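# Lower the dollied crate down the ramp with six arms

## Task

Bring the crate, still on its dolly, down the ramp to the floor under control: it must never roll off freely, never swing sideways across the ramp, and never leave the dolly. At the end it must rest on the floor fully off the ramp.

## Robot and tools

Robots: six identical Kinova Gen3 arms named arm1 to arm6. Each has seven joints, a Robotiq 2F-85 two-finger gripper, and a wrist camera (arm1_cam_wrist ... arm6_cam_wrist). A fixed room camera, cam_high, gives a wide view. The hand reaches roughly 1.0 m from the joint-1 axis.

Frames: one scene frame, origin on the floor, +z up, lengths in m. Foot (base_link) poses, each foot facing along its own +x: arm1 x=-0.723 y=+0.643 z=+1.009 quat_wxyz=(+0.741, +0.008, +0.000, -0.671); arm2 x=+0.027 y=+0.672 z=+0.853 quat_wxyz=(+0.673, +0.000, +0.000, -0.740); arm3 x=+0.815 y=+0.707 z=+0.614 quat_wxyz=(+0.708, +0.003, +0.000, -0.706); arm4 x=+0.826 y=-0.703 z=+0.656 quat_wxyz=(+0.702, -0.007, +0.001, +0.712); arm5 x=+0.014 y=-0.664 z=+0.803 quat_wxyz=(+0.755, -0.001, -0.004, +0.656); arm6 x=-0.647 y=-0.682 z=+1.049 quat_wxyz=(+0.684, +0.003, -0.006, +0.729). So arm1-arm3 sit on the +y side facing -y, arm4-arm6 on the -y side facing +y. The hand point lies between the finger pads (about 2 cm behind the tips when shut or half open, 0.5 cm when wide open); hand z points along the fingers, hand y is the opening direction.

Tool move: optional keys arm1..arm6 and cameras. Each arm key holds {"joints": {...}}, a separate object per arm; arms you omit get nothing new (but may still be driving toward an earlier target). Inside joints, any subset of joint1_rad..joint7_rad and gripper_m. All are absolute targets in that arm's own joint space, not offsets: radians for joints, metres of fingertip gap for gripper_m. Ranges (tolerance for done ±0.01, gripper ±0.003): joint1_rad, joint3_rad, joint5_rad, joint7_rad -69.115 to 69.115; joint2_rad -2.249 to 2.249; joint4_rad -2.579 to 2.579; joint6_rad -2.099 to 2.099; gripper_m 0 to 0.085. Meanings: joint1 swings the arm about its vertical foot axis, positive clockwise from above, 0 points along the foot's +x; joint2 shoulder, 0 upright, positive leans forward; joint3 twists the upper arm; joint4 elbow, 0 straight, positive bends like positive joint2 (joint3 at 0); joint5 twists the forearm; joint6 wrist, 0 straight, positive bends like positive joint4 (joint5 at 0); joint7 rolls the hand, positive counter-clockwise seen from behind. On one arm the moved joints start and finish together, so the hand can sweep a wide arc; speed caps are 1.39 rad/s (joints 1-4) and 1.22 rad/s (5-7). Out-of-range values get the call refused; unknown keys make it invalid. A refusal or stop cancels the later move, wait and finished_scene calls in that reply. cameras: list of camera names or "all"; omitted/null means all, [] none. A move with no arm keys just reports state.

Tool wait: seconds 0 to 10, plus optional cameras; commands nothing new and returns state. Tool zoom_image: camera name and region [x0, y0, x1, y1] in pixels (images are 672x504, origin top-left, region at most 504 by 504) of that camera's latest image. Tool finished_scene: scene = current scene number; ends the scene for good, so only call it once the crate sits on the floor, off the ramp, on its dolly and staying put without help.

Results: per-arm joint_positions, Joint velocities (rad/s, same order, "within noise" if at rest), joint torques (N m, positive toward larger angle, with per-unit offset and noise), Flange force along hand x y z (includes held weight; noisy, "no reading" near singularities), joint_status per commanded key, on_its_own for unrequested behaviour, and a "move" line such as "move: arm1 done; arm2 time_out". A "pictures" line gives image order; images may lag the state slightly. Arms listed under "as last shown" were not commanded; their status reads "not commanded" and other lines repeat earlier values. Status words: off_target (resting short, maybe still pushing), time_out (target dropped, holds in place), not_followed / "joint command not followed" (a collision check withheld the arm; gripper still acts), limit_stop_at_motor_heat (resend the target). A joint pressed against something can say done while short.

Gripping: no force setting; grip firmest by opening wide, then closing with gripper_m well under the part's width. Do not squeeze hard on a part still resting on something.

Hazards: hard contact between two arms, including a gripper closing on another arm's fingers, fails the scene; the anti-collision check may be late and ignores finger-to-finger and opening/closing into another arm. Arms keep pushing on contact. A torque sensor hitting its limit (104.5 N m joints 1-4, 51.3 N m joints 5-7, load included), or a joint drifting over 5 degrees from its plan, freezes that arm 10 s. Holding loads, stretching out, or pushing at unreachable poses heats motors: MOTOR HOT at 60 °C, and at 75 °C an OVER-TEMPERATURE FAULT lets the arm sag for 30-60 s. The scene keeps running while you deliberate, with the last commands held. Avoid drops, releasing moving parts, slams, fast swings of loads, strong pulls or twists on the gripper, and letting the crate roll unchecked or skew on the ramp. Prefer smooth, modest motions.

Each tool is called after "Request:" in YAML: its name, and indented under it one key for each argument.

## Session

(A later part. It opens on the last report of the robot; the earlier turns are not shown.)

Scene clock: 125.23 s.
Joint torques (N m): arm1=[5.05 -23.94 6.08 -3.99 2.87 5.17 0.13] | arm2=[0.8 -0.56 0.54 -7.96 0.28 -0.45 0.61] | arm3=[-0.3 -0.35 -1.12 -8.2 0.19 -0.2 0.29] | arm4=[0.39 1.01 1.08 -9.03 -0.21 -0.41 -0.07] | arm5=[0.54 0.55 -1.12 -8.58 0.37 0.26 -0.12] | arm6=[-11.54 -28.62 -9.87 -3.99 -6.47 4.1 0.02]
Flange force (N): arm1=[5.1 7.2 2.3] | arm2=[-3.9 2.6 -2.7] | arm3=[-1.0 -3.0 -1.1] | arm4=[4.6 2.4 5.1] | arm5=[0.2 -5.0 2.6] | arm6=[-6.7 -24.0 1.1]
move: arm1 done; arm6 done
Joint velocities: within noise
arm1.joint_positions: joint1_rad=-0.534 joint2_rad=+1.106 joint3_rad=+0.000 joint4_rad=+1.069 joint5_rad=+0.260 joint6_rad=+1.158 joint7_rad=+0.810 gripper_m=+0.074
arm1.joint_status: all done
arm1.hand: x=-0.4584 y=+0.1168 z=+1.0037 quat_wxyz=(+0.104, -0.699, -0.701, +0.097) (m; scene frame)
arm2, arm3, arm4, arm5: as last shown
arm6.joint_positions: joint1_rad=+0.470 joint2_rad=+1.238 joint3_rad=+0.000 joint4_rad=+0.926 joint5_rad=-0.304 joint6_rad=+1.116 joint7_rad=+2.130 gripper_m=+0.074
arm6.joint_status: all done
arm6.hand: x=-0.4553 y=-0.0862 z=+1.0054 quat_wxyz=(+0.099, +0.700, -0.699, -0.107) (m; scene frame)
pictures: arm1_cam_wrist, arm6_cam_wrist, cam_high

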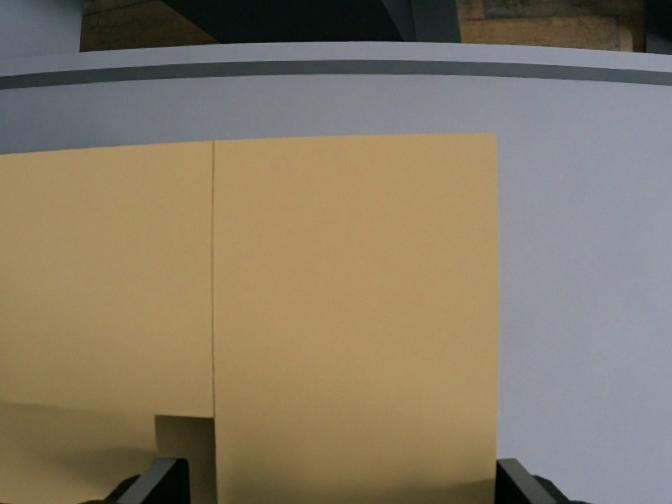

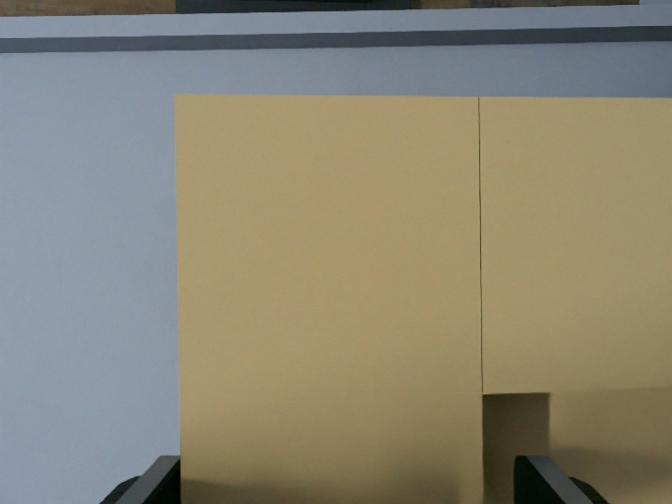

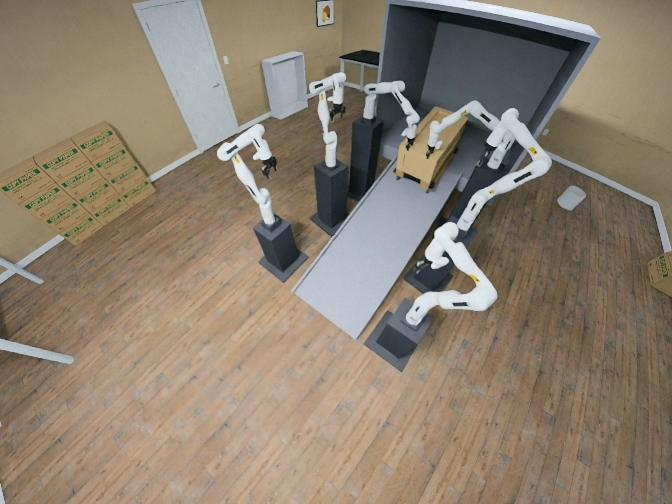

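Request:
move:
  arm6: {"joints":{"joint1_rad":0.6002,"joint2_rad":1.4380,"joint4_rad":0.5299,"joint5_rad":-0.2613,"joint6_rad":1.3368,"joint7_rad":2.1895}}
  arm1: {"joints":{"joint1_rad":-0.6498,"joint2_rad":1.3139,"joint4_rad":0.6618,"joint5_rad":0.2201,"joint6_rad":1.3758,"joint7_rad":0.7563}}
  cameras: ["arm1_cam_wrist","arm6_cam_wrist","cam_high"]

Request:
zoom_image:
  camera: "cam_high"
  region: [360, 80, 530, 230]

Scene clock: 133.03 s.
Joint torques (N m): arm1=[3.43 -23.57 3.72 -4.22 2.16 5.34 0.21] | arm2=[0.81 -0.5 0.59 -7.83 0.36 -0.42 0.59] | arm3=[-0.28 -0.42 -1.1 -8.23 0.24 -0.19 0.32] | arm4=[0.39 1.01 1.06 -9.05 -0.2 -0.41 -0.07] | arm5=[0.56 0.53 -1.18 -8.64 0.39 0.27 -0.16] | arm6=[-8.03 -26.2 -5.21 -0.96 -4.87 6.53 -0.3]
Flange force (N): arm1=[8.6 -0.7 0.7] | arm2=[-4.0 2.8 -3.1] | arm3=[-1.1 -2.7 -1.1] | arm4=[4.6 2.4 5.2] | arm5=[0.3 -5.3 2.8] | arm6=no reading
move: arm1 done; arm6 done
Joint velocities: within noise
arm1.joint_positions: joint1_rad=-0.650 joint2_rad=+1.314 joint3_rad=+0.000 joint4_rad=+0.662 joint5_rad=+0.220 joint6_rad=+1.376 joint7_rad=+0.756 gripper_m=+0.074
arm1.joint_status: all done
arm1.hand: x=-0.3582 y=+0.1171 z=+0.9779 quat_wxyz=(+0.105, -0.699, -0.701, +0.097) (m; scene frame)
arm2, arm3, arm4, arm5: as last shown
arm6.joint_positions: joint1_rad=+0.600 joint2_rad=+1.438 joint3_rad=+0.000 joint4_rad=+0.530 joint5_rad=-0.261 joint6_rad=+1.337 joint7_rad=+2.189 gripper_m=+0.074
arm6.joint_status: all done
arm6.hand: x=-0.3555 y=-0.0858 z=+0.9785 quat_wxyz=(+0.099, +0.700, -0.699, -0.108) (m; scene frame)
pictures: arm1_cam_wrist, arm6_cam_wrist, cam_high

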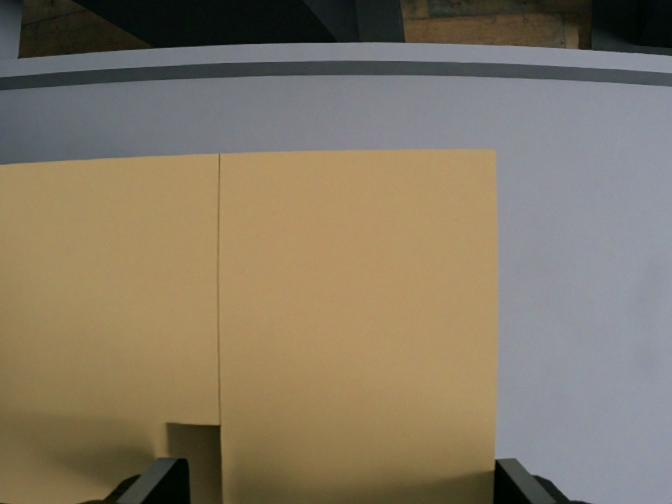

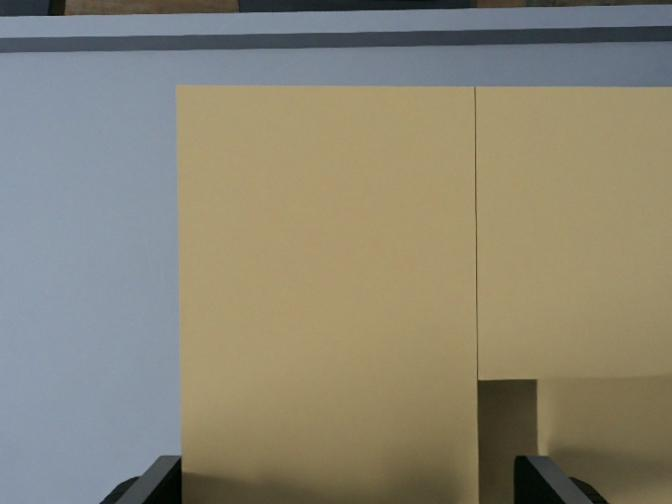

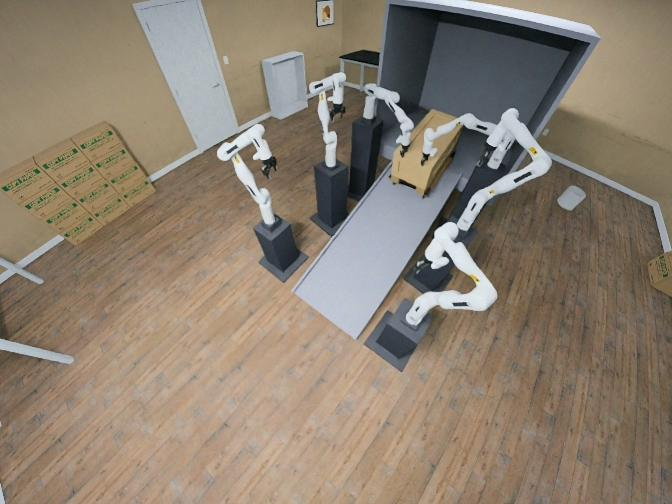

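Scaled by 2.965 from the camera's 672x504 image, which has a finer 960x720 frame.

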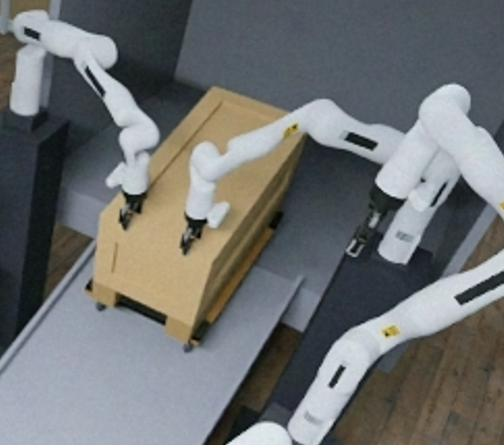

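Request:
move:
  arm2: {"joints":{"joint1_rad":-0.4571,"joint2_rad":1.5337,"joint3_rad":0,"joint4_rad":1.2605,"joint5_rad":1.2285,"joint6_rad":1.6918,"joint7_rad":1.8972,"gripper_m":0}}
  arm5: {"joints":{"joint1_rad":0.1463,"joint2_rad":1.4323,"joint3_rad":0,"joint4_rad":1.2957,"joint5_rad":-1.3074,"joint6_rad":1.6846,"joint7_rad":1.1725,"gripper_m":0}}
  cameras: ["arm2_cam_wrist","arm5_cam_wrist","cam_high"]

Scene clock: 142.37 s.
Joint torques (N m): arm1=[3.32 -23.52 3.7 -4.22 2.07 5.27 0.2] | arm2=[0.76 -23.61 3.76 -1.46 1.21 2.5 0.58] | arm3=[-0.34 -0.33 -1.1 -8.24 0.21 -0.2 0.3] | arm4=[0.4 1.03 1.1 -9.03 -0.21 -0.42 -0.07] | arm5=[0.71 -21.9 -3.75 -3.26 -0.76 3.01 -0.08] | arm6=[-8.03 -26.15 -5.22 -0.92 -4.88 6.5 -0.3]
Flange force (N): arm1=[8.4 -0.8 0.5] | arm2=[-4.0 -0.9 -2.8] | arm3=[-0.9 -2.9 -0.9] | arm4=[4.6 2.5 5.1] | arm5=[2.9 -2.9 1.5] | arm6=no reading
move: arm2 done; arm5 done
Joint velocities: within noise
arm1, arm3, arm4: as last shown
arm1.hand: x=-0.3582 y=+0.1172 z=+0.9779 quat_wxyz=(+0.105, -0.699, -0.701, +0.097) (m; scene frame)
arm2.joint_positions: joint1_rad=-0.457 joint2_rad=+1.534 joint3_rad=+0.000 joint4_rad=+1.260 joint5_rad=+1.228 joint6_rad=+1.692 joint7_rad=+1.897 gripper_m=+0.000
arm2.joint_status: all done
arm2.hand: x=-0.1204 y=+0.1701 z=+0.8576 quat_wxyz=(+0.707, +0.000, -0.707, +0.000) (m; scene frame)
arm5.joint_positions: joint1_rad=+0.146 joint2_rad=+1.432 joint3_rad=+0.000 joint4_rad=+1.296 joint5_rad=-1.307 joint6_rad=+1.685 joint7_rad=+1.173 gripper_m=+0.000
arm5.joint_status: all done
arm5.hand: x=-0.1209 y=-0.1506 z=+0.8590 quat_wxyz=(+0.704, +0.002, -0.710, -0.001) (m; scene frame)
arm6.joint_positions: joint1_rad=+0.600 joint2_rad=+1.438 joint3_rad=+0.000 joint4_rad=+0.530 joint5_rad=-0.261 joint6_rad=+1.337 joint7_rad=+2.189 gripper_m=+0.074
arm6.joint_status: not commanded
arm6.hand: x=-0.3554 y=-0.0858 z=+0.9785 quat_wxyz=(+0.099, +0.700, -0.699, -0.107) (m; scene frame)
pictures: arm2_cam_wrist, arm5_cam_wrist, cam_high

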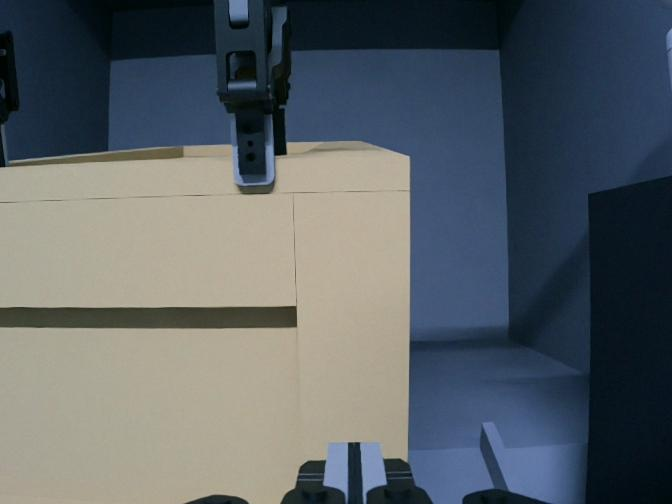

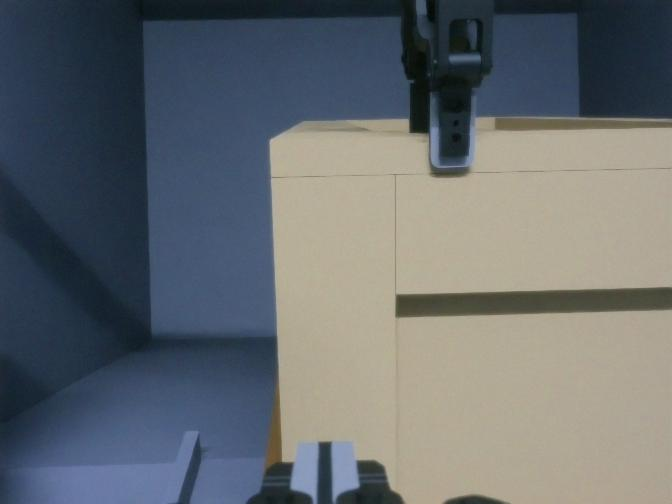

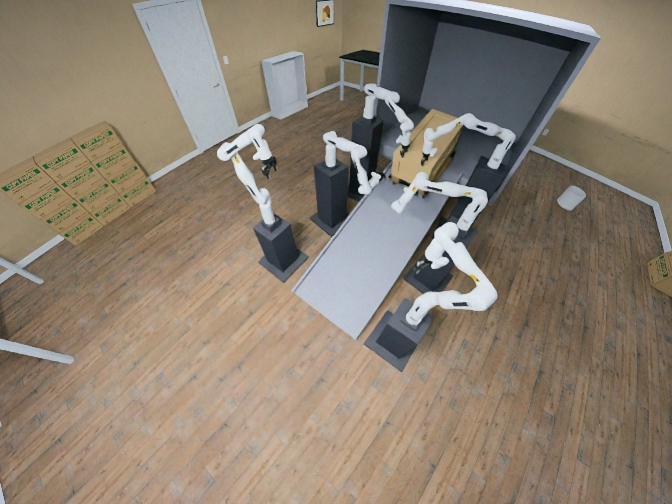

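Request:
move:
  arm2: {"joints":{"joint1_rad":-0.1119,"joint2_rad":1.5145,"joint4_rad":1.3646,"joint5_rad":1.5543,"joint6_rad":1.5752,"joint7_rad":1.8334}}
  arm5: {"joints":{"joint1_rad":-0.1937,"joint2_rad":1.4067,"joint4_rad":1.4169,"joint5_rad":-1.6217,"joint6_rad":1.5540,"joint7_rad":1.2532}}
  cameras: ["arm2_cam_wrist","arm5_cam_wrist","arm1_cam_wrist"]

Scene clock: 146.07 s.
Joint torques (N m): arm1=[3.32 -23.52 3.69 -4.29 2.09 5.25 0.19] | arm2=[0.78 -23.91 3.9 -1.76 1.03 2.57 0.61] | arm3=[-0.31 -0.31 -1.08 -8.23 0.22 -0.23 0.29] | arm4=[0.36 0.99 1.07 -9.06 -0.24 -0.41 -0.08] | arm5=[0.79 -21.99 -3.84 -3.4 -0.56 3.07 -0.06] | arm6=[-8.04 -26.12 -5.18 -0.96 -4.86 6.48 -0.3]
Flange force (N): arm1=[8.7 -1.1 0.6] | arm2=[-4.1 -0.9 -2.2] | arm3=[-0.8 -2.8 -1.1] | arm4=[4.6 2.4 5.2] | arm5=[3.0 -2.3 0.5] | arm6=no reading
move: arm2 done; arm5 done
Joint velocities: within noise
arm1, arm3, arm4: as last shown
arm2.joint_positions: joint1_rad=-0.112 joint2_rad=+1.514 joint3_rad=+0.000 joint4_rad=+1.365 joint5_rad=+1.554 joint6_rad=+1.575 joint7_rad=+1.833 gripper_m=+0.000
arm2.joint_status: all done
arm2.hand: x=-0.3003 y=+0.1700 z=+0.8577 quat_wxyz=(+0.707, +0.000, -0.707, +0.000) (m; scene frame)
arm5.joint_positions: joint1_rad=-0.194 joint2_rad=+1.407 joint3_rad=+0.000 joint4_rad=+1.417 joint5_rad=-1.622 joint6_rad=+1.554 joint7_rad=+1.253 gripper_m=+0.000
arm5.joint_status: all done
arm5.hand: x=-0.3009 y=-0.1508 z=+0.8575 quat_wxyz=(+0.704, +0.002, -0.710, -0.001) (m; scene frame)
arm6.joint_positions: joint1_rad=+0.600 joint2_rad=+1.438 joint3_rad=+0.000 joint4_rad=+0.530 joint5_rad=-0.261 joint6_rad=+1.337 joint7_rad=+2.189 gripper_m=+0.074
arm6.joint_status: not commanded
arm6.hand: x=-0.3554 y=-0.0858 z=+0.9785 quat_wxyz=(+0.099, +0.700, -0.699, -0.107) (m; scene frame)
pictures: arm1_cam_wrist, arm2_cam_wrist, arm5_cam_wrist

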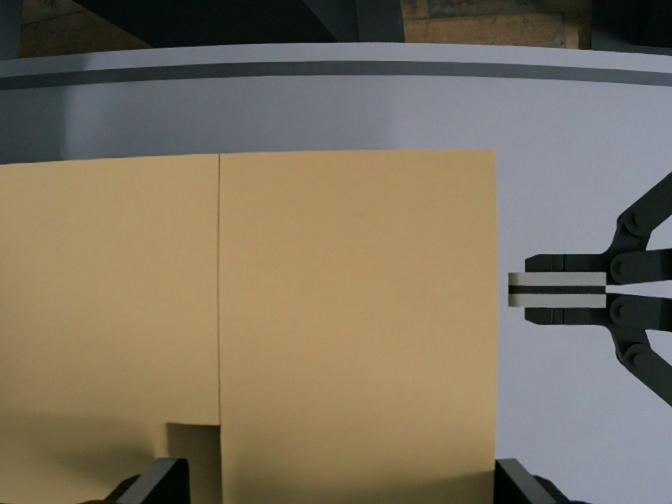

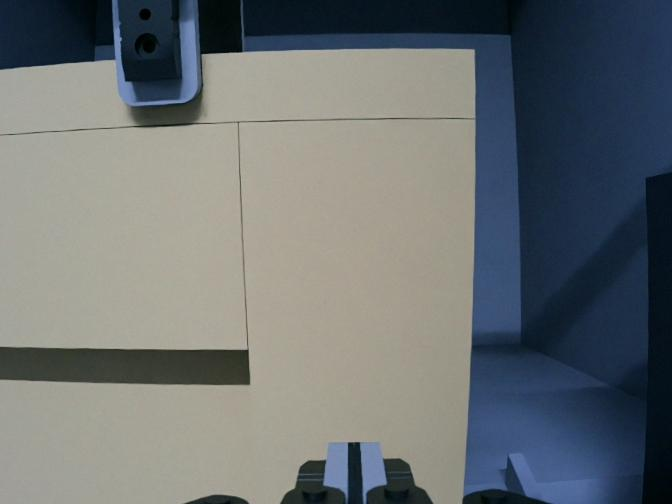

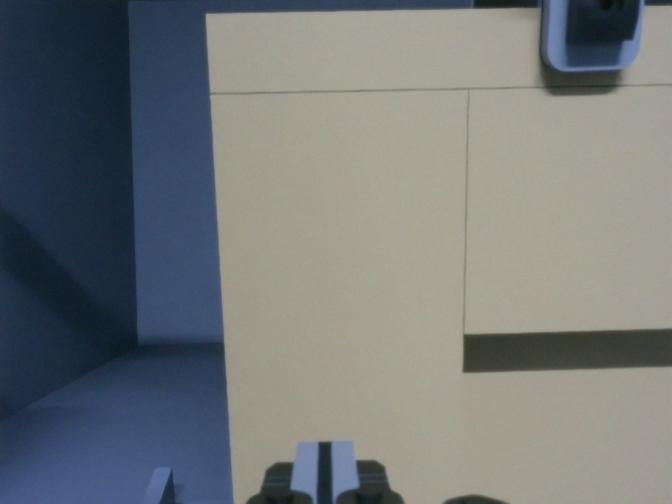

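Request:
move:
  arm2: {"joints":{"joint1_rad":-0.0422,"joint2_rad":1.5160,"joint4_rad":1.3557,"joint5_rad":1.6214,"joint6_rad":1.5568,"joint7_rad":1.8403}}
  arm5: {"joints":{"joint1_rad":-0.2618,"joint2_rad":1.4078,"joint4_rad":1.4116,"joint5_rad":-1.6863,"joint6_rad":1.5324,"joint7_rad":1.2509}}
  cameras: ["arm2_cam_wrist","arm5_cam_wrist","arm1_cam_wrist"]

Scene clock: 148.97 s.
Joint torques (N m): arm1=[-6.52 -28.26 -2.85 -13.32 -1.33 -2.13 0.04] | arm2=[9.9 -26.84 10.41 -3.07 1.75 3.62 0.62] | arm3=[-0.28 -0.32 -1.09 -8.23 0.22 -0.21 0.3] | arm4=[0.34 1.01 1.08 -9.06 -0.23 -0.41 -0.06] | arm5=[-20.53 -25.77 -18.55 -6.3 -1.39 3.83 -0.2] | arm6=[7.05 -28.54 5.27 -9.66 1.72 -2.83 -0.1]
Flange force (N): arm1=[18.6 -27.2 4.4] | arm2=[-8.0 0.1 -20.7] | arm3=[-0.8 -2.8 -1.0] | arm4=[4.6 2.5 5.2] | arm5=[-0.4 -4.8 -43.0] | arm6=no reading
move: arm2 done; arm5 done
Joint velocities: within noise
arm1, arm3, arm4: as last shown
arm1.hand: x=-0.3581 y=+0.1172 z=+0.9779 quat_wxyz=(+0.105, -0.699, -0.701, +0.097) (m; scene frame)
arm2.joint_positions: joint1_rad=-0.042 joint2_rad=+1.516 joint3_rad=+0.000 joint4_rad=+1.356 joint5_rad=+1.621 joint6_rad=+1.557 joint7_rad=+1.840 gripper_m=+0.000
arm2.joint_status: all done
arm2.hand: x=-0.3353 y=+0.1701 z=+0.8576 quat_wxyz=(+0.707, +0.000, -0.707, +0.000) (m; scene frame)
arm5.joint_positions: joint1_rad=-0.262 joint2_rad=+1.408 joint3_rad=+0.000 joint4_rad=+1.412 joint5_rad=-1.686 joint6_rad=+1.532 joint7_rad=+1.251 gripper_m=+0.000
arm5.joint_status: all done
arm5.hand: x=-0.3359 y=-0.1509 z=+0.8572 quat_wxyz=(+0.704, +0.002, -0.710, -0.001) (m; scene frame)
arm6.joint_positions: joint1_rad=+0.600 joint2_rad=+1.438 joint3_rad=+0.000 joint4_rad=+0.530 joint5_rad=-0.261 joint6_rad=+1.337 joint7_rad=+2.189 gripper_m=+0.074
arm6.joint_status: not commanded
arm6.hand: x=-0.3554 y=-0.0858 z=+0.9785 quat_wxyz=(+0.099, +0.700, -0.699, -0.107) (m; scene frame)
pictures: arm1_cam_wrist, arm2_cam_wrist, arm5_cam_wrist

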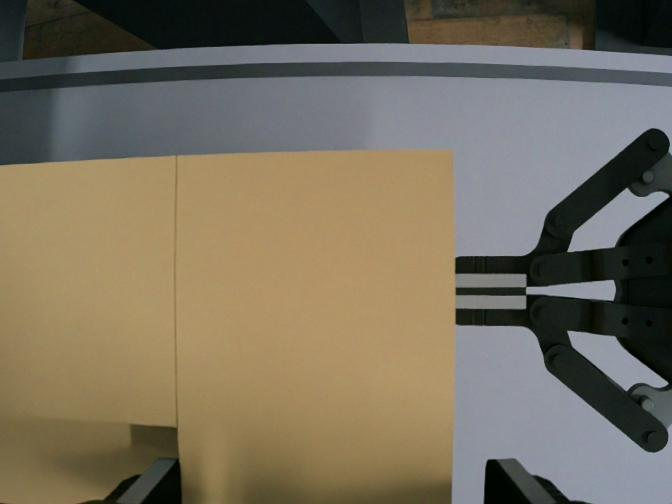

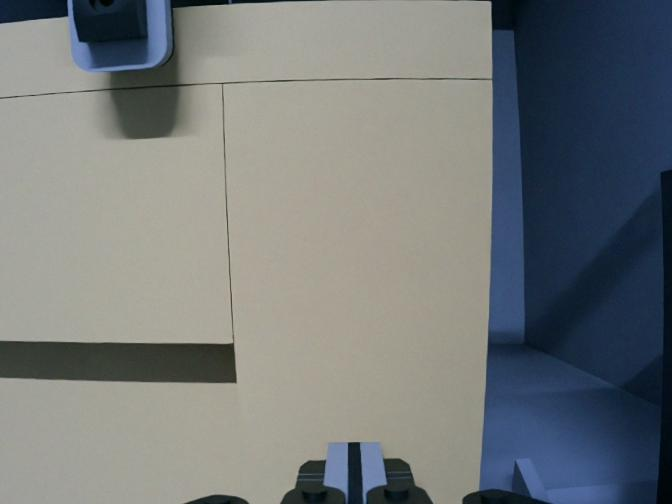

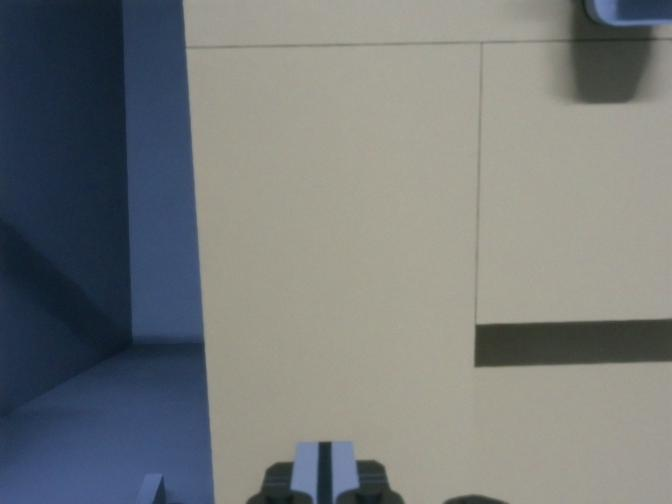

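Request:
move:
  arm2: {"joints":{"joint1_rad":-0.0502,"joint2_rad":1.5157,"joint4_rad":1.3573,"joint5_rad":1.6137,"joint6_rad":1.5590,"joint7_rad":1.8392}}
  arm5: {"joints":{"joint1_rad":-0.2540,"joint2_rad":1.4076,"joint4_rad":1.4125,"joint5_rad":-1.6788,"joint6_rad":1.5349,"joint7_rad":1.2512}}
  cameras: ["arm2_cam_wrist","arm5_cam_wrist","cam_high"]

Scene clock: 156.53 s.
Joint torques (N m): arm1=[-1.54 -27.21 0.52 -10.37 0.47 0.54 -0.03] | arm2=[5.39 -25.8 7.39 -2.56 1.41 3.28 0.62] | arm3=[-0.27 -0.39 -1.05 -8.22 0.18 -0.24 0.29] | arm4=[0.39 0.98 1.09 -9.03 -0.2 -0.41 -0.07] | arm5=[-12.32 -28.86 -15.59 -6.51 -2.1 6.18 -0.17] | arm6=[1.03 -28.67 1.11 -7.17 -0.87 0.32 0.02]
Flange force (N): arm1=[16.5 -16.1 3.4] | arm2=[-6.7 -0.4 -11.4] | arm3=[-1.0 -2.8 -1.2] | arm4=[4.5 2.5 5.1] | arm5=[-7.0 -4.7 -26.6] | arm6=no reading
move: arm2 done; arm5 done
Joint velocities: within noise
arm1, arm3, arm4: as last shown
arm1.hand: x=-0.3581 y=+0.1171 z=+0.9779 quat_wxyz=(+0.104, -0.699, -0.701, +0.097) (m; scene frame)
arm2.joint_positions: joint1_rad=-0.050 joint2_rad=+1.516 joint3_rad=+0.000 joint4_rad=+1.357 joint5_rad=+1.614 joint6_rad=+1.559 joint7_rad=+1.839 gripper_m=+0.000
arm2.joint_status: all done
arm2.hand: x=-0.3313 y=+0.1701 z=+0.8577 quat_wxyz=(+0.707, +0.000, -0.707, +0.000) (m; scene frame)
arm5.joint_positions: joint1_rad=-0.254 joint2_rad=+1.408 joint3_rad=+0.000 joint4_rad=+1.413 joint5_rad=-1.679 joint6_rad=+1.535 joint7_rad=+1.251 gripper_m=+0.000
arm5.joint_status: all done
arm5.hand: x=-0.3320 y=-0.1509 z=+0.8572 quat_wxyz=(+0.704, +0.002, -0.710, -0.001) (m; scene frame)
arm6.joint_positions: joint1_rad=+0.600 joint2_rad=+1.438 joint3_rad=+0.000 joint4_rad=+0.530 joint5_rad=-0.261 joint6_rad=+1.337 joint7_rad=+2.189 gripper_m=+0.074
arm6.joint_status: not commanded
arm6.hand: x=-0.3554 y=-0.0858 z=+0.9785 quat_wxyz=(+0.099, +0.700, -0.699, -0.107) (m; scene frame)
pictures: arm2_cam_wrist, arm5_cam_wrist, cam_high

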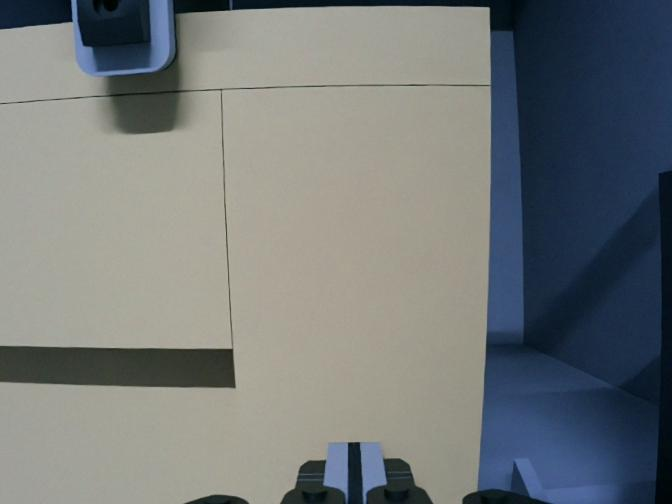

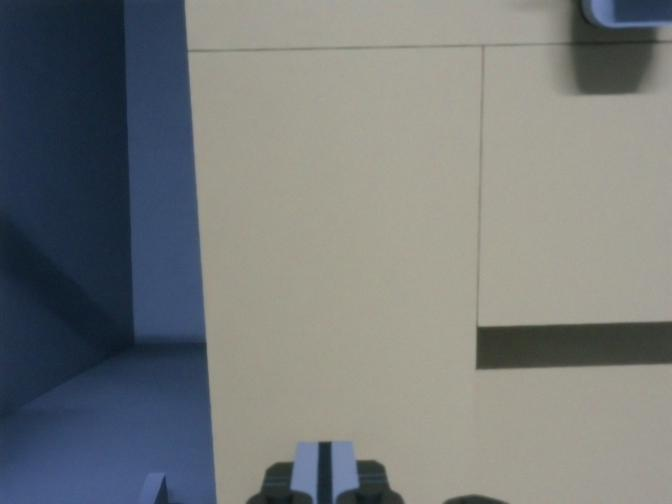

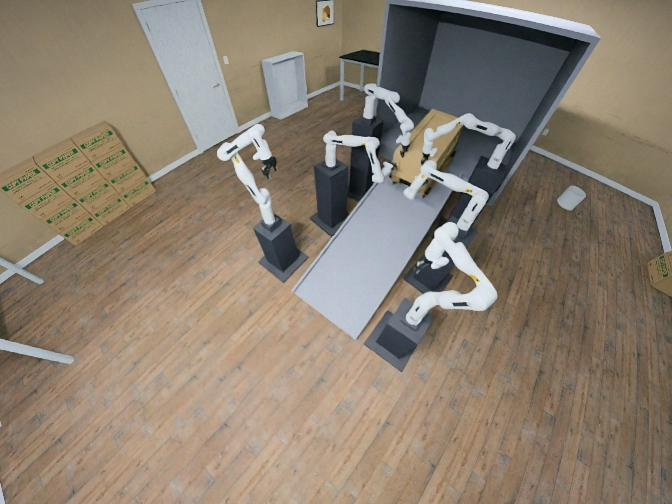

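Request:
move:
  arm1: {"joints":{"gripper_m":0.085}}
  arm6: {"joints":{"gripper_m":0.085}}
  cameras: []

Request:
move:
  arm1: {"joints":{"joint1_rad":-0.6518,"joint2_rad":1.1924,"joint4_rad":0.6072,"joint5_rad":0.2155,"joint6_rad":1.5481,"joint7_rad":0.7927}}
  arm6: {"joints":{"joint1_rad":0.6008,"joint2_rad":1.2879,"joint4_rad":0.5496,"joint5_rad":-0.2554,"joint6_rad":1.4629,"joint7_rad":2.156}}
  cameras: ["arm2_cam_wrist","arm5_cam_wrist","arm1_cam_wrist","cam_high"]

Scene clock: 160.47 s.
Joint torques (N m): arm1=[-1.6 -27.34 0.53 -10.42 0.49 0.57 -0.01] | arm2=[5.42 -25.87 7.53 -2.59 1.47 3.31 0.55] | arm3=[-0.27 -0.37 -1.13 -8.22 0.18 -0.22 0.29] | arm4=[0.38 0.99 1.13 -9.03 -0.23 -0.41 -0.08] | arm5=[-12.25 -28.88 -15.67 -6.77 -2.23 6.09 -0.16] | arm6=[1.05 -28.64 1.09 -7.18 -0.89 0.3 0.04]
Flange force (N): arm1=[16.5 -16.2 3.7] | arm2=[-6.8 -0.6 -11.6] | arm3=[-1.0 -3.1 -1.1] | arm4=[4.6 2.5 5.1] | arm5=[-6.5 -5.6 -26.9] | arm6=no reading
move: arm1 done; arm6 done
Joint velocities: within noise
arm1.joint_positions: joint1_rad=-0.650 joint2_rad=+1.314 joint3_rad=+0.000 joint4_rad=+0.662 joint5_rad=+0.220 joint6_rad=+1.376 joint7_rad=+0.756 gripper_m=+0.085
arm1.joint_status: all done
arm1.hand: x=-0.3582 y=+0.1172 z=+0.9779 quat_wxyz=(+0.105, -0.699, -0.701, +0.097) (m; scene frame)
arm2: as last shown
arm2.hand: x=-0.3313 y=+0.1701 z=+0.8576 quat_wxyz=(+0.707, +0.000, -0.707, +0.000) (m; scene frame)
arm3.joint_positions: joint1_rad=+0.428 joint2_rad=-0.420 joint3_rad=-0.114 joint4_rad=+1.539 joint5_rad=-0.034 joint6_rad=+1.985 joint7_rad=+1.341 gripper_m=+0.085
arm3.joint_status: not commanded
arm3.hand: x=+0.7696 y=+0.5907 z=+1.1089 quat_wxyz=(-0.006, -0.869, -0.495, +0.016) (m; scene frame)
arm4.joint_positions: joint1_rad=-0.423 joint2_rad=-0.413 joint3_rad=-0.036 joint4_rad=+1.450 joint5_rad=-0.024 joint6_rad=+1.972 joint7_rad=+1.392 gripper_m=+0.085
arm4.joint_status: not commanded
arm4.hand: x=+0.7699 y=-0.5637 z=+1.1754 quat_wxyz=(-0.024, +0.804, -0.591, -0.054) (m; scene frame)
arm5.joint_positions: joint1_rad=-0.254 joint2_rad=+1.408 joint3_rad=+0.000 joint4_rad=+1.412 joint5_rad=-1.679 joint6_rad=+1.535 joint7_rad=+1.251 gripper_m=+0.000
arm5.joint_status: not commanded
arm5.hand: x=-0.3320 y=-0.1509 z=+0.8573 quat_wxyz=(+0.704, +0.002, -0.710, -0.001) (m; scene frame)
arm6.joint_positions: joint1_rad=+0.600 joint2_rad=+1.438 joint3_rad=+0.000 joint4_rad=+0.530 joint5_rad=-0.261 joint6_rad=+1.337 joint7_rad=+2.189 gripper_m=+0.085
arm6.joint_status: all done
arm6.hand: x=-0.3554 y=-0.0858 z=+0.9785 quat_wxyz=(+0.099, +0.700, -0.699, -0.107) (m; scene frame)
pictures: none
No camera images: "cameras" was empty.

Scene clock: 161.53 s.
Joint torques (N m): arm1=[-1.55 -26.98 0.49 -10.87 0.5 0.55 -0.04] | arm2=[5.43 -25.87 7.38 -2.63 1.48 3.32 0.62] | arm3=[-0.27 -0.37 -1.07 -8.22 0.22 -0.23 0.3] | arm4=[0.36 1.03 1.05 -9.09 -0.22 -0.43 -0.09] | arm5=[-12.22 -28.81 -15.66 -6.62 -2.3 6.17 -0.17] | arm6=[1.05 -28.29 1.13 -7.55 -0.88 0.29 0.03]
Flange force (N): arm1=[17.8 -16.2 7.3] | arm2=[-6.7 -0.2 -11.5] | arm3=[-0.9 -2.8 -1.2] | arm4=[4.7 2.3 5.3] | arm5=[-6.7 -5.1 -26.8] | arm6=[-9.6 -4.0 -1.6]
move: arm1 done; arm6 done
Joint velocities: within noise
arm1.joint_positions: joint1_rad=-0.652 joint2_rad=+1.192 joint3_rad=+0.000 joint4_rad=+0.607 joint5_rad=+0.216 joint6_rad=+1.548 joint7_rad=+0.793 gripper_m=+0.085
arm1.joint_status: all done
arm1.hand: x=-0.3574 y=+0.1160 z=+1.0789 quat_wxyz=(+0.104, -0.699, -0.701, +0.097) (m; scene frame)
arm2, arm3, arm4, arm5: as last shown
arm6.joint_positions: joint1_rad=+0.601 joint2_rad=+1.288 joint3_rad=+0.000 joint4_rad=+0.550 joint5_rad=-0.255 joint6_rad=+1.463 joint7_rad=+2.156 gripper_m=+0.085
arm6.joint_status: all done
arm6.hand: x=-0.3553 y=-0.0870 z=+1.0789 quat_wxyz=(+0.099, +0.700, -0.699, -0.107) (m; scene frame)
pictures: arm1_cam_wrist, arm2_cam_wrist, arm5_cam_wrist, cam_high

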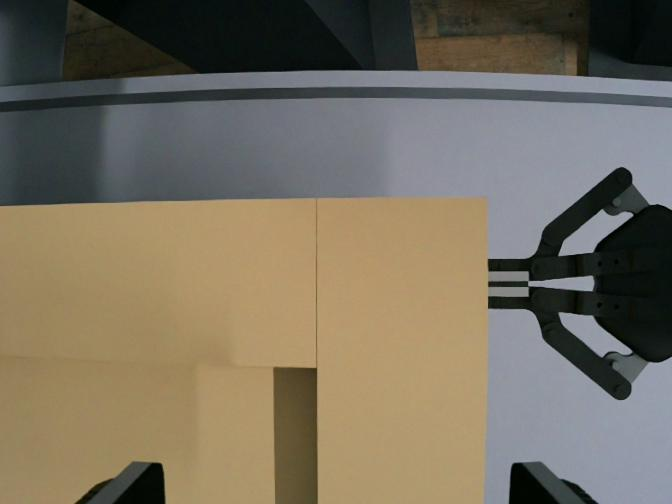

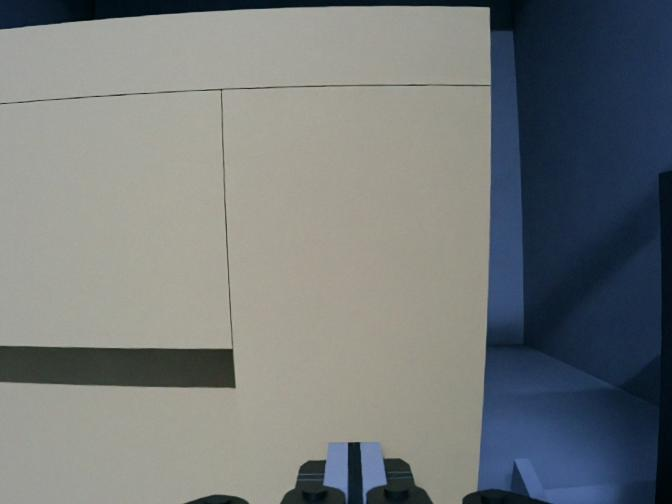

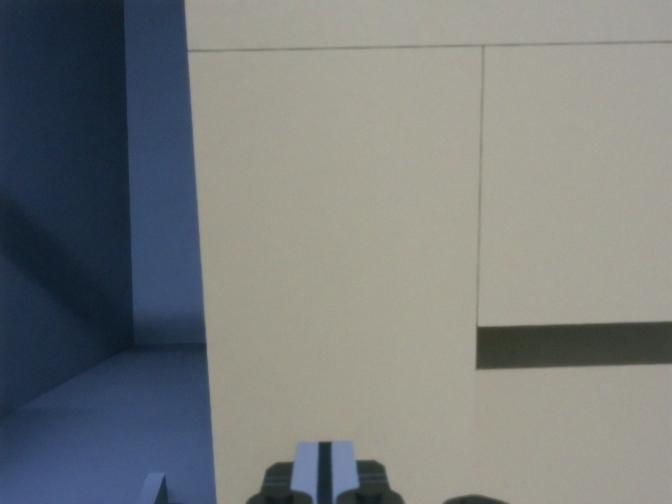

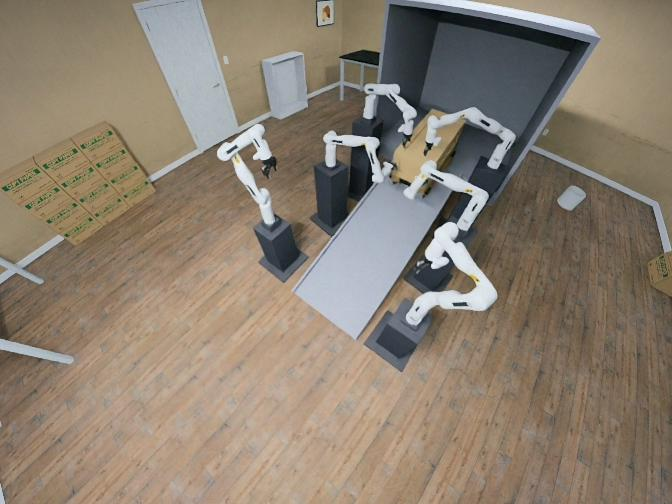

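Request:
move:
  arm2: {"joints":{"joint1_rad":-0.2507,"joint2_rad":1.5818,"joint4_rad":1.2909,"joint5_rad":1.4204,"joint6_rad":1.6121,"joint7_rad":1.8365}}
  arm5: {"joints":{"joint1_rad":-0.0580,"joint2_rad":1.4739,"joint4_rad":1.3475,"joint5_rad":-1.4928,"joint6_rad":1.5966,"joint7_rad":1.2515}}
  cameras: ["arm2_cam_wrist","arm5_cam_wrist","arm1_cam_wrist","cam_high"]

Scene clock: 174.30 s.
Joint torques (N m): arm1=[-1.59 -27.01 0.47 -10.92 0.52 0.54 -0.07] | arm2=[4.54 -23.69 6.13 -0.93 0.97 3.06 0.6] | arm3=[-0.27 -0.34 -1.11 -8.21 0.23 -0.22 0.3] | arm4=[0.37 1.01 1.08 -9.08 -0.21 -0.41 -0.09] | arm5=[-8.82 -25.6 -12.59 -2.8 -0.99 6.16 -0.14] | arm6=[1.08 -28.33 1.12 -7.52 -0.89 0.29 0.05]
Flange force (N): arm1=[17.9 -16.4 7.4] | arm2=[-5.5 -1.5 -9.3] | arm3=[-0.9 -2.9 -1.1] | arm4=[4.6 2.4 5.3] | arm5=[-6.3 -1.1 -17.3] | arm6=[-10.2 -4.2 -1.7]
move: arm2 done; arm5 done
Joint velocities: within noise
arm1, arm3, arm4, arm6: as last shown
arm2.joint_positions: joint1_rad=-0.251 joint2_rad=+1.582 joint3_rad=+0.000 joint4_rad=+1.291 joint5_rad=+1.420 joint6_rad=+1.612 joint7_rad=+1.837 gripper_m=+0.000
arm2.joint_status: all done
arm2.hand: x=-0.2304 y=+0.1702 z=+0.8299 quat_wxyz=(+0.707, +0.000, -0.707, +0.000) (m; scene frame)
arm5.joint_positions: joint1_rad=-0.058 joint2_rad=+1.474 joint3_rad=+0.000 joint4_rad=+1.348 joint5_rad=-1.493 joint6_rad=+1.597 joint7_rad=+1.251 gripper_m=+0.000
arm5.joint_status: all done
arm5.hand: x=-0.2309 y=-0.1507 z=+0.8303 quat_wxyz=(+0.705, +0.002, -0.710, -0.001) (m; scene frame)
arm6.hand: x=-0.3553 y=-0.0870 z=+1.0790 quat_wxyz=(+0.099, +0.700, -0.699, -0.107) (m; scene frame)
pictures: arm1_cam_wrist, arm2_cam_wrist, arm5_cam_wrist, cam_high

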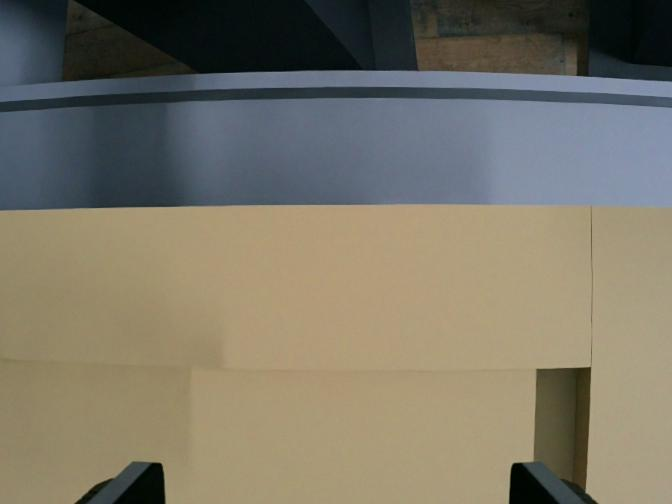

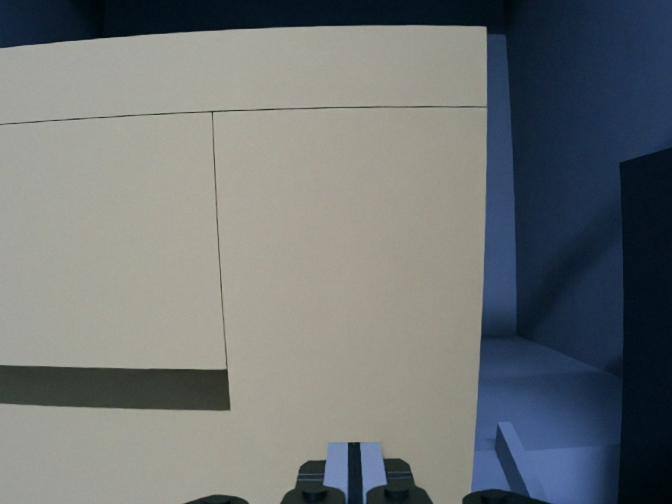

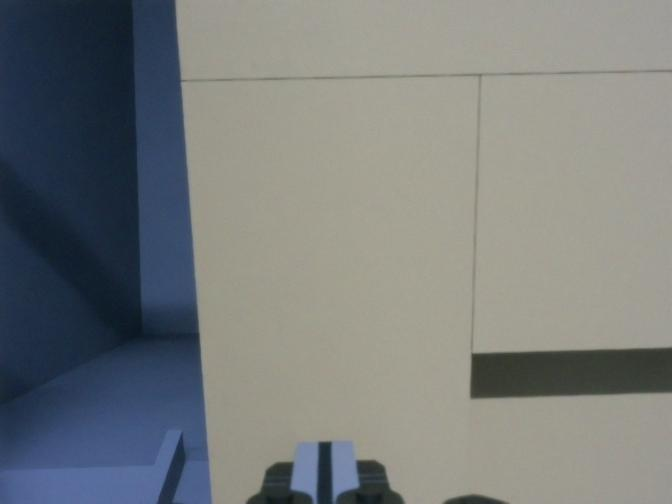

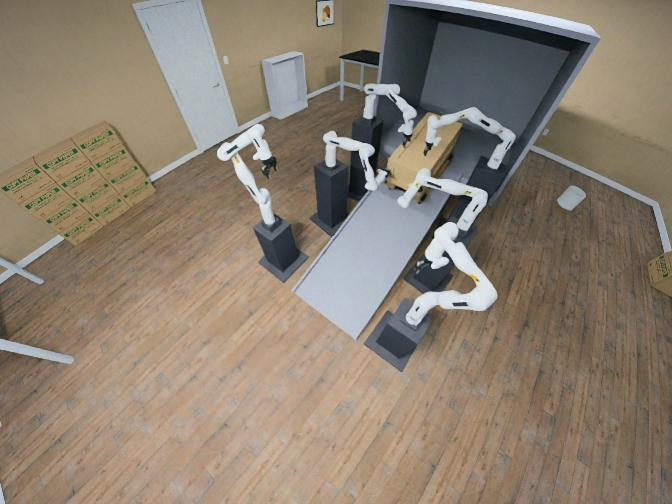

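Request:
move:
  arm2: {"joints":{"joint1_rad":-0.4393,"joint2_rad":1.6637,"joint4_rad":1.1355,"joint5_rad":1.2448,"joint6_rad":1.6845,"joint7_rad":1.8945}}
  arm5: {"joints":{"joint1_rad":0.1285,"joint2_rad":1.5569,"joint4_rad":1.1957,"joint5_rad":-1.3214,"joint6_rad":1.6716,"joint7_rad":1.1946}}
  cameras: ["arm2_cam_wrist","arm5_cam_wrist"]

Request:
move:
  arm2: {"joints":{"joint1_rad":-0.6069,"joint2_rad":1.7780,"joint4_rad":0.8652,"joint5_rad":1.1120,"joint6_rad":1.8073,"joint7_rad":2.0138}}
  arm5: {"joints":{"joint1_rad":0.2965,"joint2_rad":1.6710,"joint4_rad":0.9366,"joint5_rad":-1.1888,"joint6_rad":1.7878,"joint7_rad":1.0788}}

Scene clock: 176.83 s.
Joint torques (N m): arm1=[-1.57 -27.06 0.51 -10.95 0.52 0.52 -0.03] | arm2=[7.01 -23.94 8.06 -0.92 2.31 2.9 0.63] | arm3=[-0.33 -0.37 -1.13 -8.23 0.18 -0.24 0.29] | arm4=[0.37 1.02 1.11 -9.04 -0.24 -0.42 -0.04] | arm5=[-11.46 -23.21 -12.83 -2.57 -2.53 3.64 -0.2] | arm6=[1.04 -28.34 1.14 -7.52 -0.91 0.29 0.03]
Flange force (N): arm1=[18.0 -16.4 7.5] | arm2=[-6.7 1.8 -15.9] | arm3=[-0.9 -3.1 -1.1] | arm4=[4.7 2.6 5.2] | arm5=[-0.9 -7.8 -24.0] | arm6=[-10.1 -4.3 -1.7]
move: arm2 done; arm5 done
Joint velocities: within noise
arm1, arm3, arm4, arm6: as last shown
arm2.joint_positions: joint1_rad=-0.439 joint2_rad=+1.664 joint3_rad=+0.000 joint4_rad=+1.136 joint5_rad=+1.245 joint6_rad=+1.685 joint7_rad=+1.894 gripper_m=+0.000
arm2.joint_status: all done
arm2.hand: x=-0.1302 y=+0.1701 z=+0.8024 quat_wxyz=(+0.707, +0.000, -0.707, +0.000) (m; scene frame)
arm5.joint_positions: joint1_rad=+0.129 joint2_rad=+1.557 joint3_rad=+0.000 joint4_rad=+1.196 joint5_rad=-1.321 joint6_rad=+1.672 joint7_rad=+1.195 gripper_m=+0.000
arm5.joint_status: all done
arm5.hand: x=-0.1304 y=-0.1503 z=+0.8035 quat_wxyz=(+0.704, +0.002, -0.710, -0.001) (m; scene frame)
pictures: arm2_cam_wrist, arm5_cam_wrist

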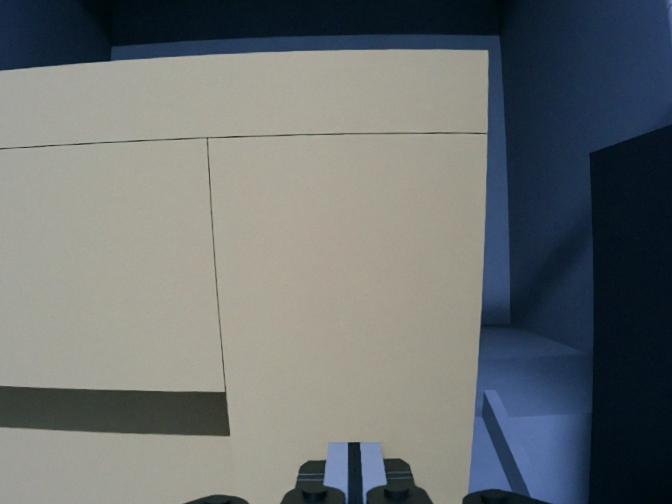

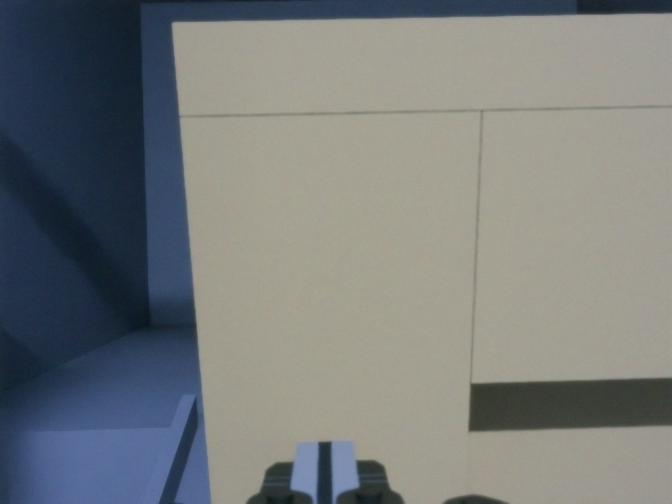

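Scene clock: 178.17 s.
Joint torques (N m): arm1=[-1.49 -26.99 0.47 -10.95 0.52 0.52 -0.03] | arm2=[20.52 -18.97 11.76 4.84 0.23 6.13 0.51] | arm3=[-0.3 -0.38 -1.11 -8.25 0.24 -0.23 0.31] | arm4=[0.34 1.02 1.09 -9.09 -0.23 -0.42 -0.08] | arm5=[-23.48 -18.72 -16.48 3.62 0.05 7.26 -0.03] | arm6=[1.07 -28.3 1.1 -7.55 -0.91 0.29 0.03]
Flange force (N): arm1=[18.3 -16.5 7.4] | arm2=[-15.6 -11.3 -41.6] | arm3=[-0.9 -2.9 -1.0] | arm4=[4.7 2.4 5.3] | arm5=[-7.6 6.3 -44.5] | arm6=[-9.7 -4.0 -1.6]
move: arm2 done; arm5 done
Joint velocities: within noise
arm1, arm3, arm4, arm6: as last shown
arm2.joint_positions: joint1_rad=-0.607 joint2_rad=+1.778 joint3_rad=+0.000 joint4_rad=+0.865 joint5_rad=+1.112 joint6_rad=+1.807 joint7_rad=+2.014 gripper_m=+0.000
arm2.joint_status: all done
arm2.hand: x=-0.0304 y=+0.1702 z=+0.7750 quat_wxyz=(+0.707, +0.000, -0.707, +0.000) (m; scene frame)
arm5.joint_positions: joint1_rad=+0.297 joint2_rad=+1.671 joint3_rad=+0.000 joint4_rad=+0.937 joint5_rad=-1.189 joint6_rad=+1.788 joint7_rad=+1.079 gripper_m=+0.000
arm5.joint_status: all done
arm5.hand: x=-0.0304 y=-0.1502 z=+0.7767 quat_wxyz=(+0.705, +0.002, -0.710, -0.001) (m; scene frame)
pictures: arm1_cam_wrist, arm2_cam_wrist, arm3_cam_wrist, arm4_cam_wrist, arm5_cam_wrist, arm6_cam_wrist, cam_high

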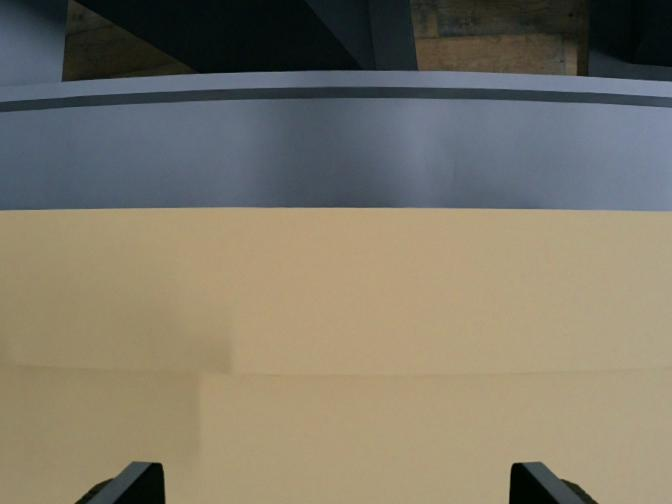

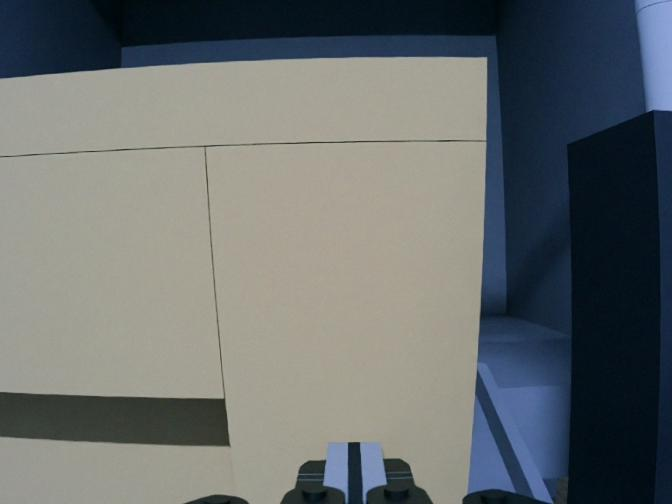

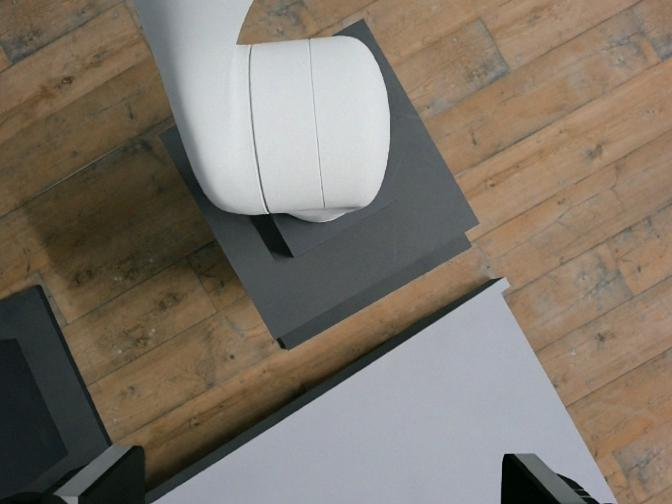

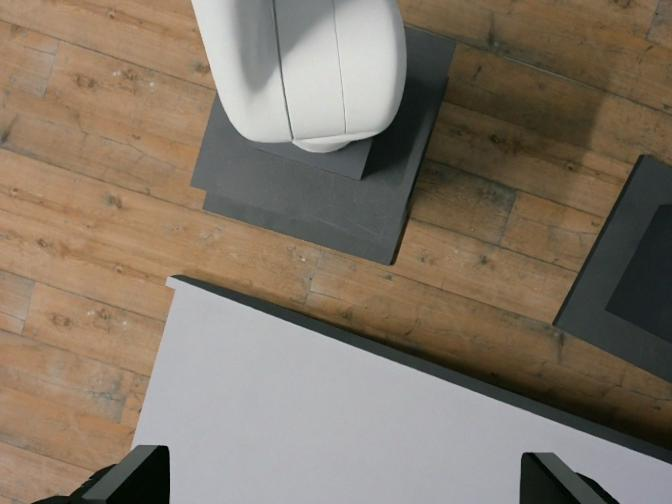

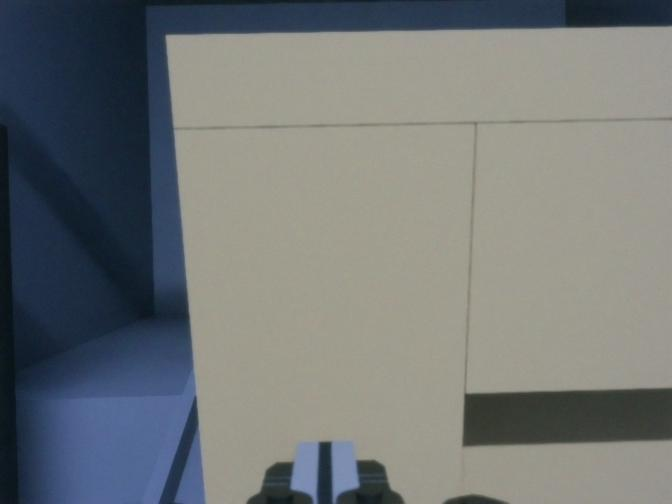

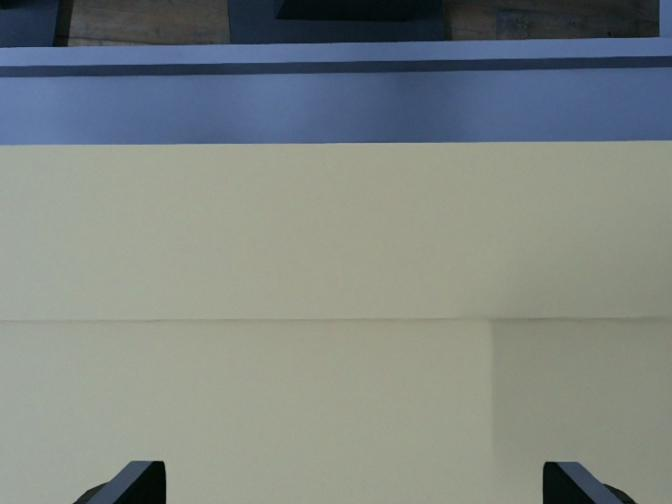

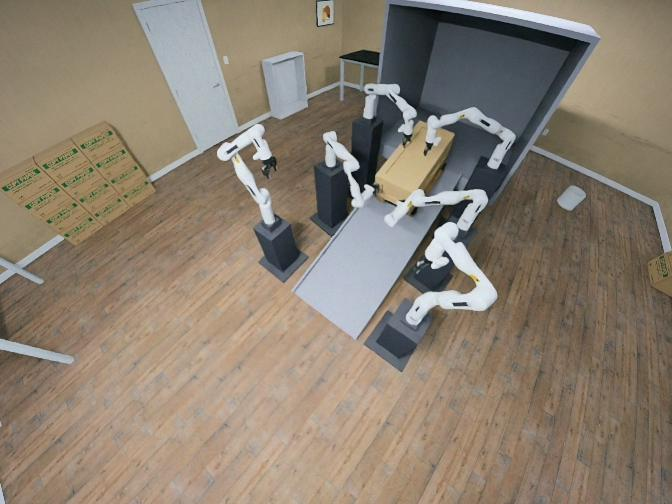

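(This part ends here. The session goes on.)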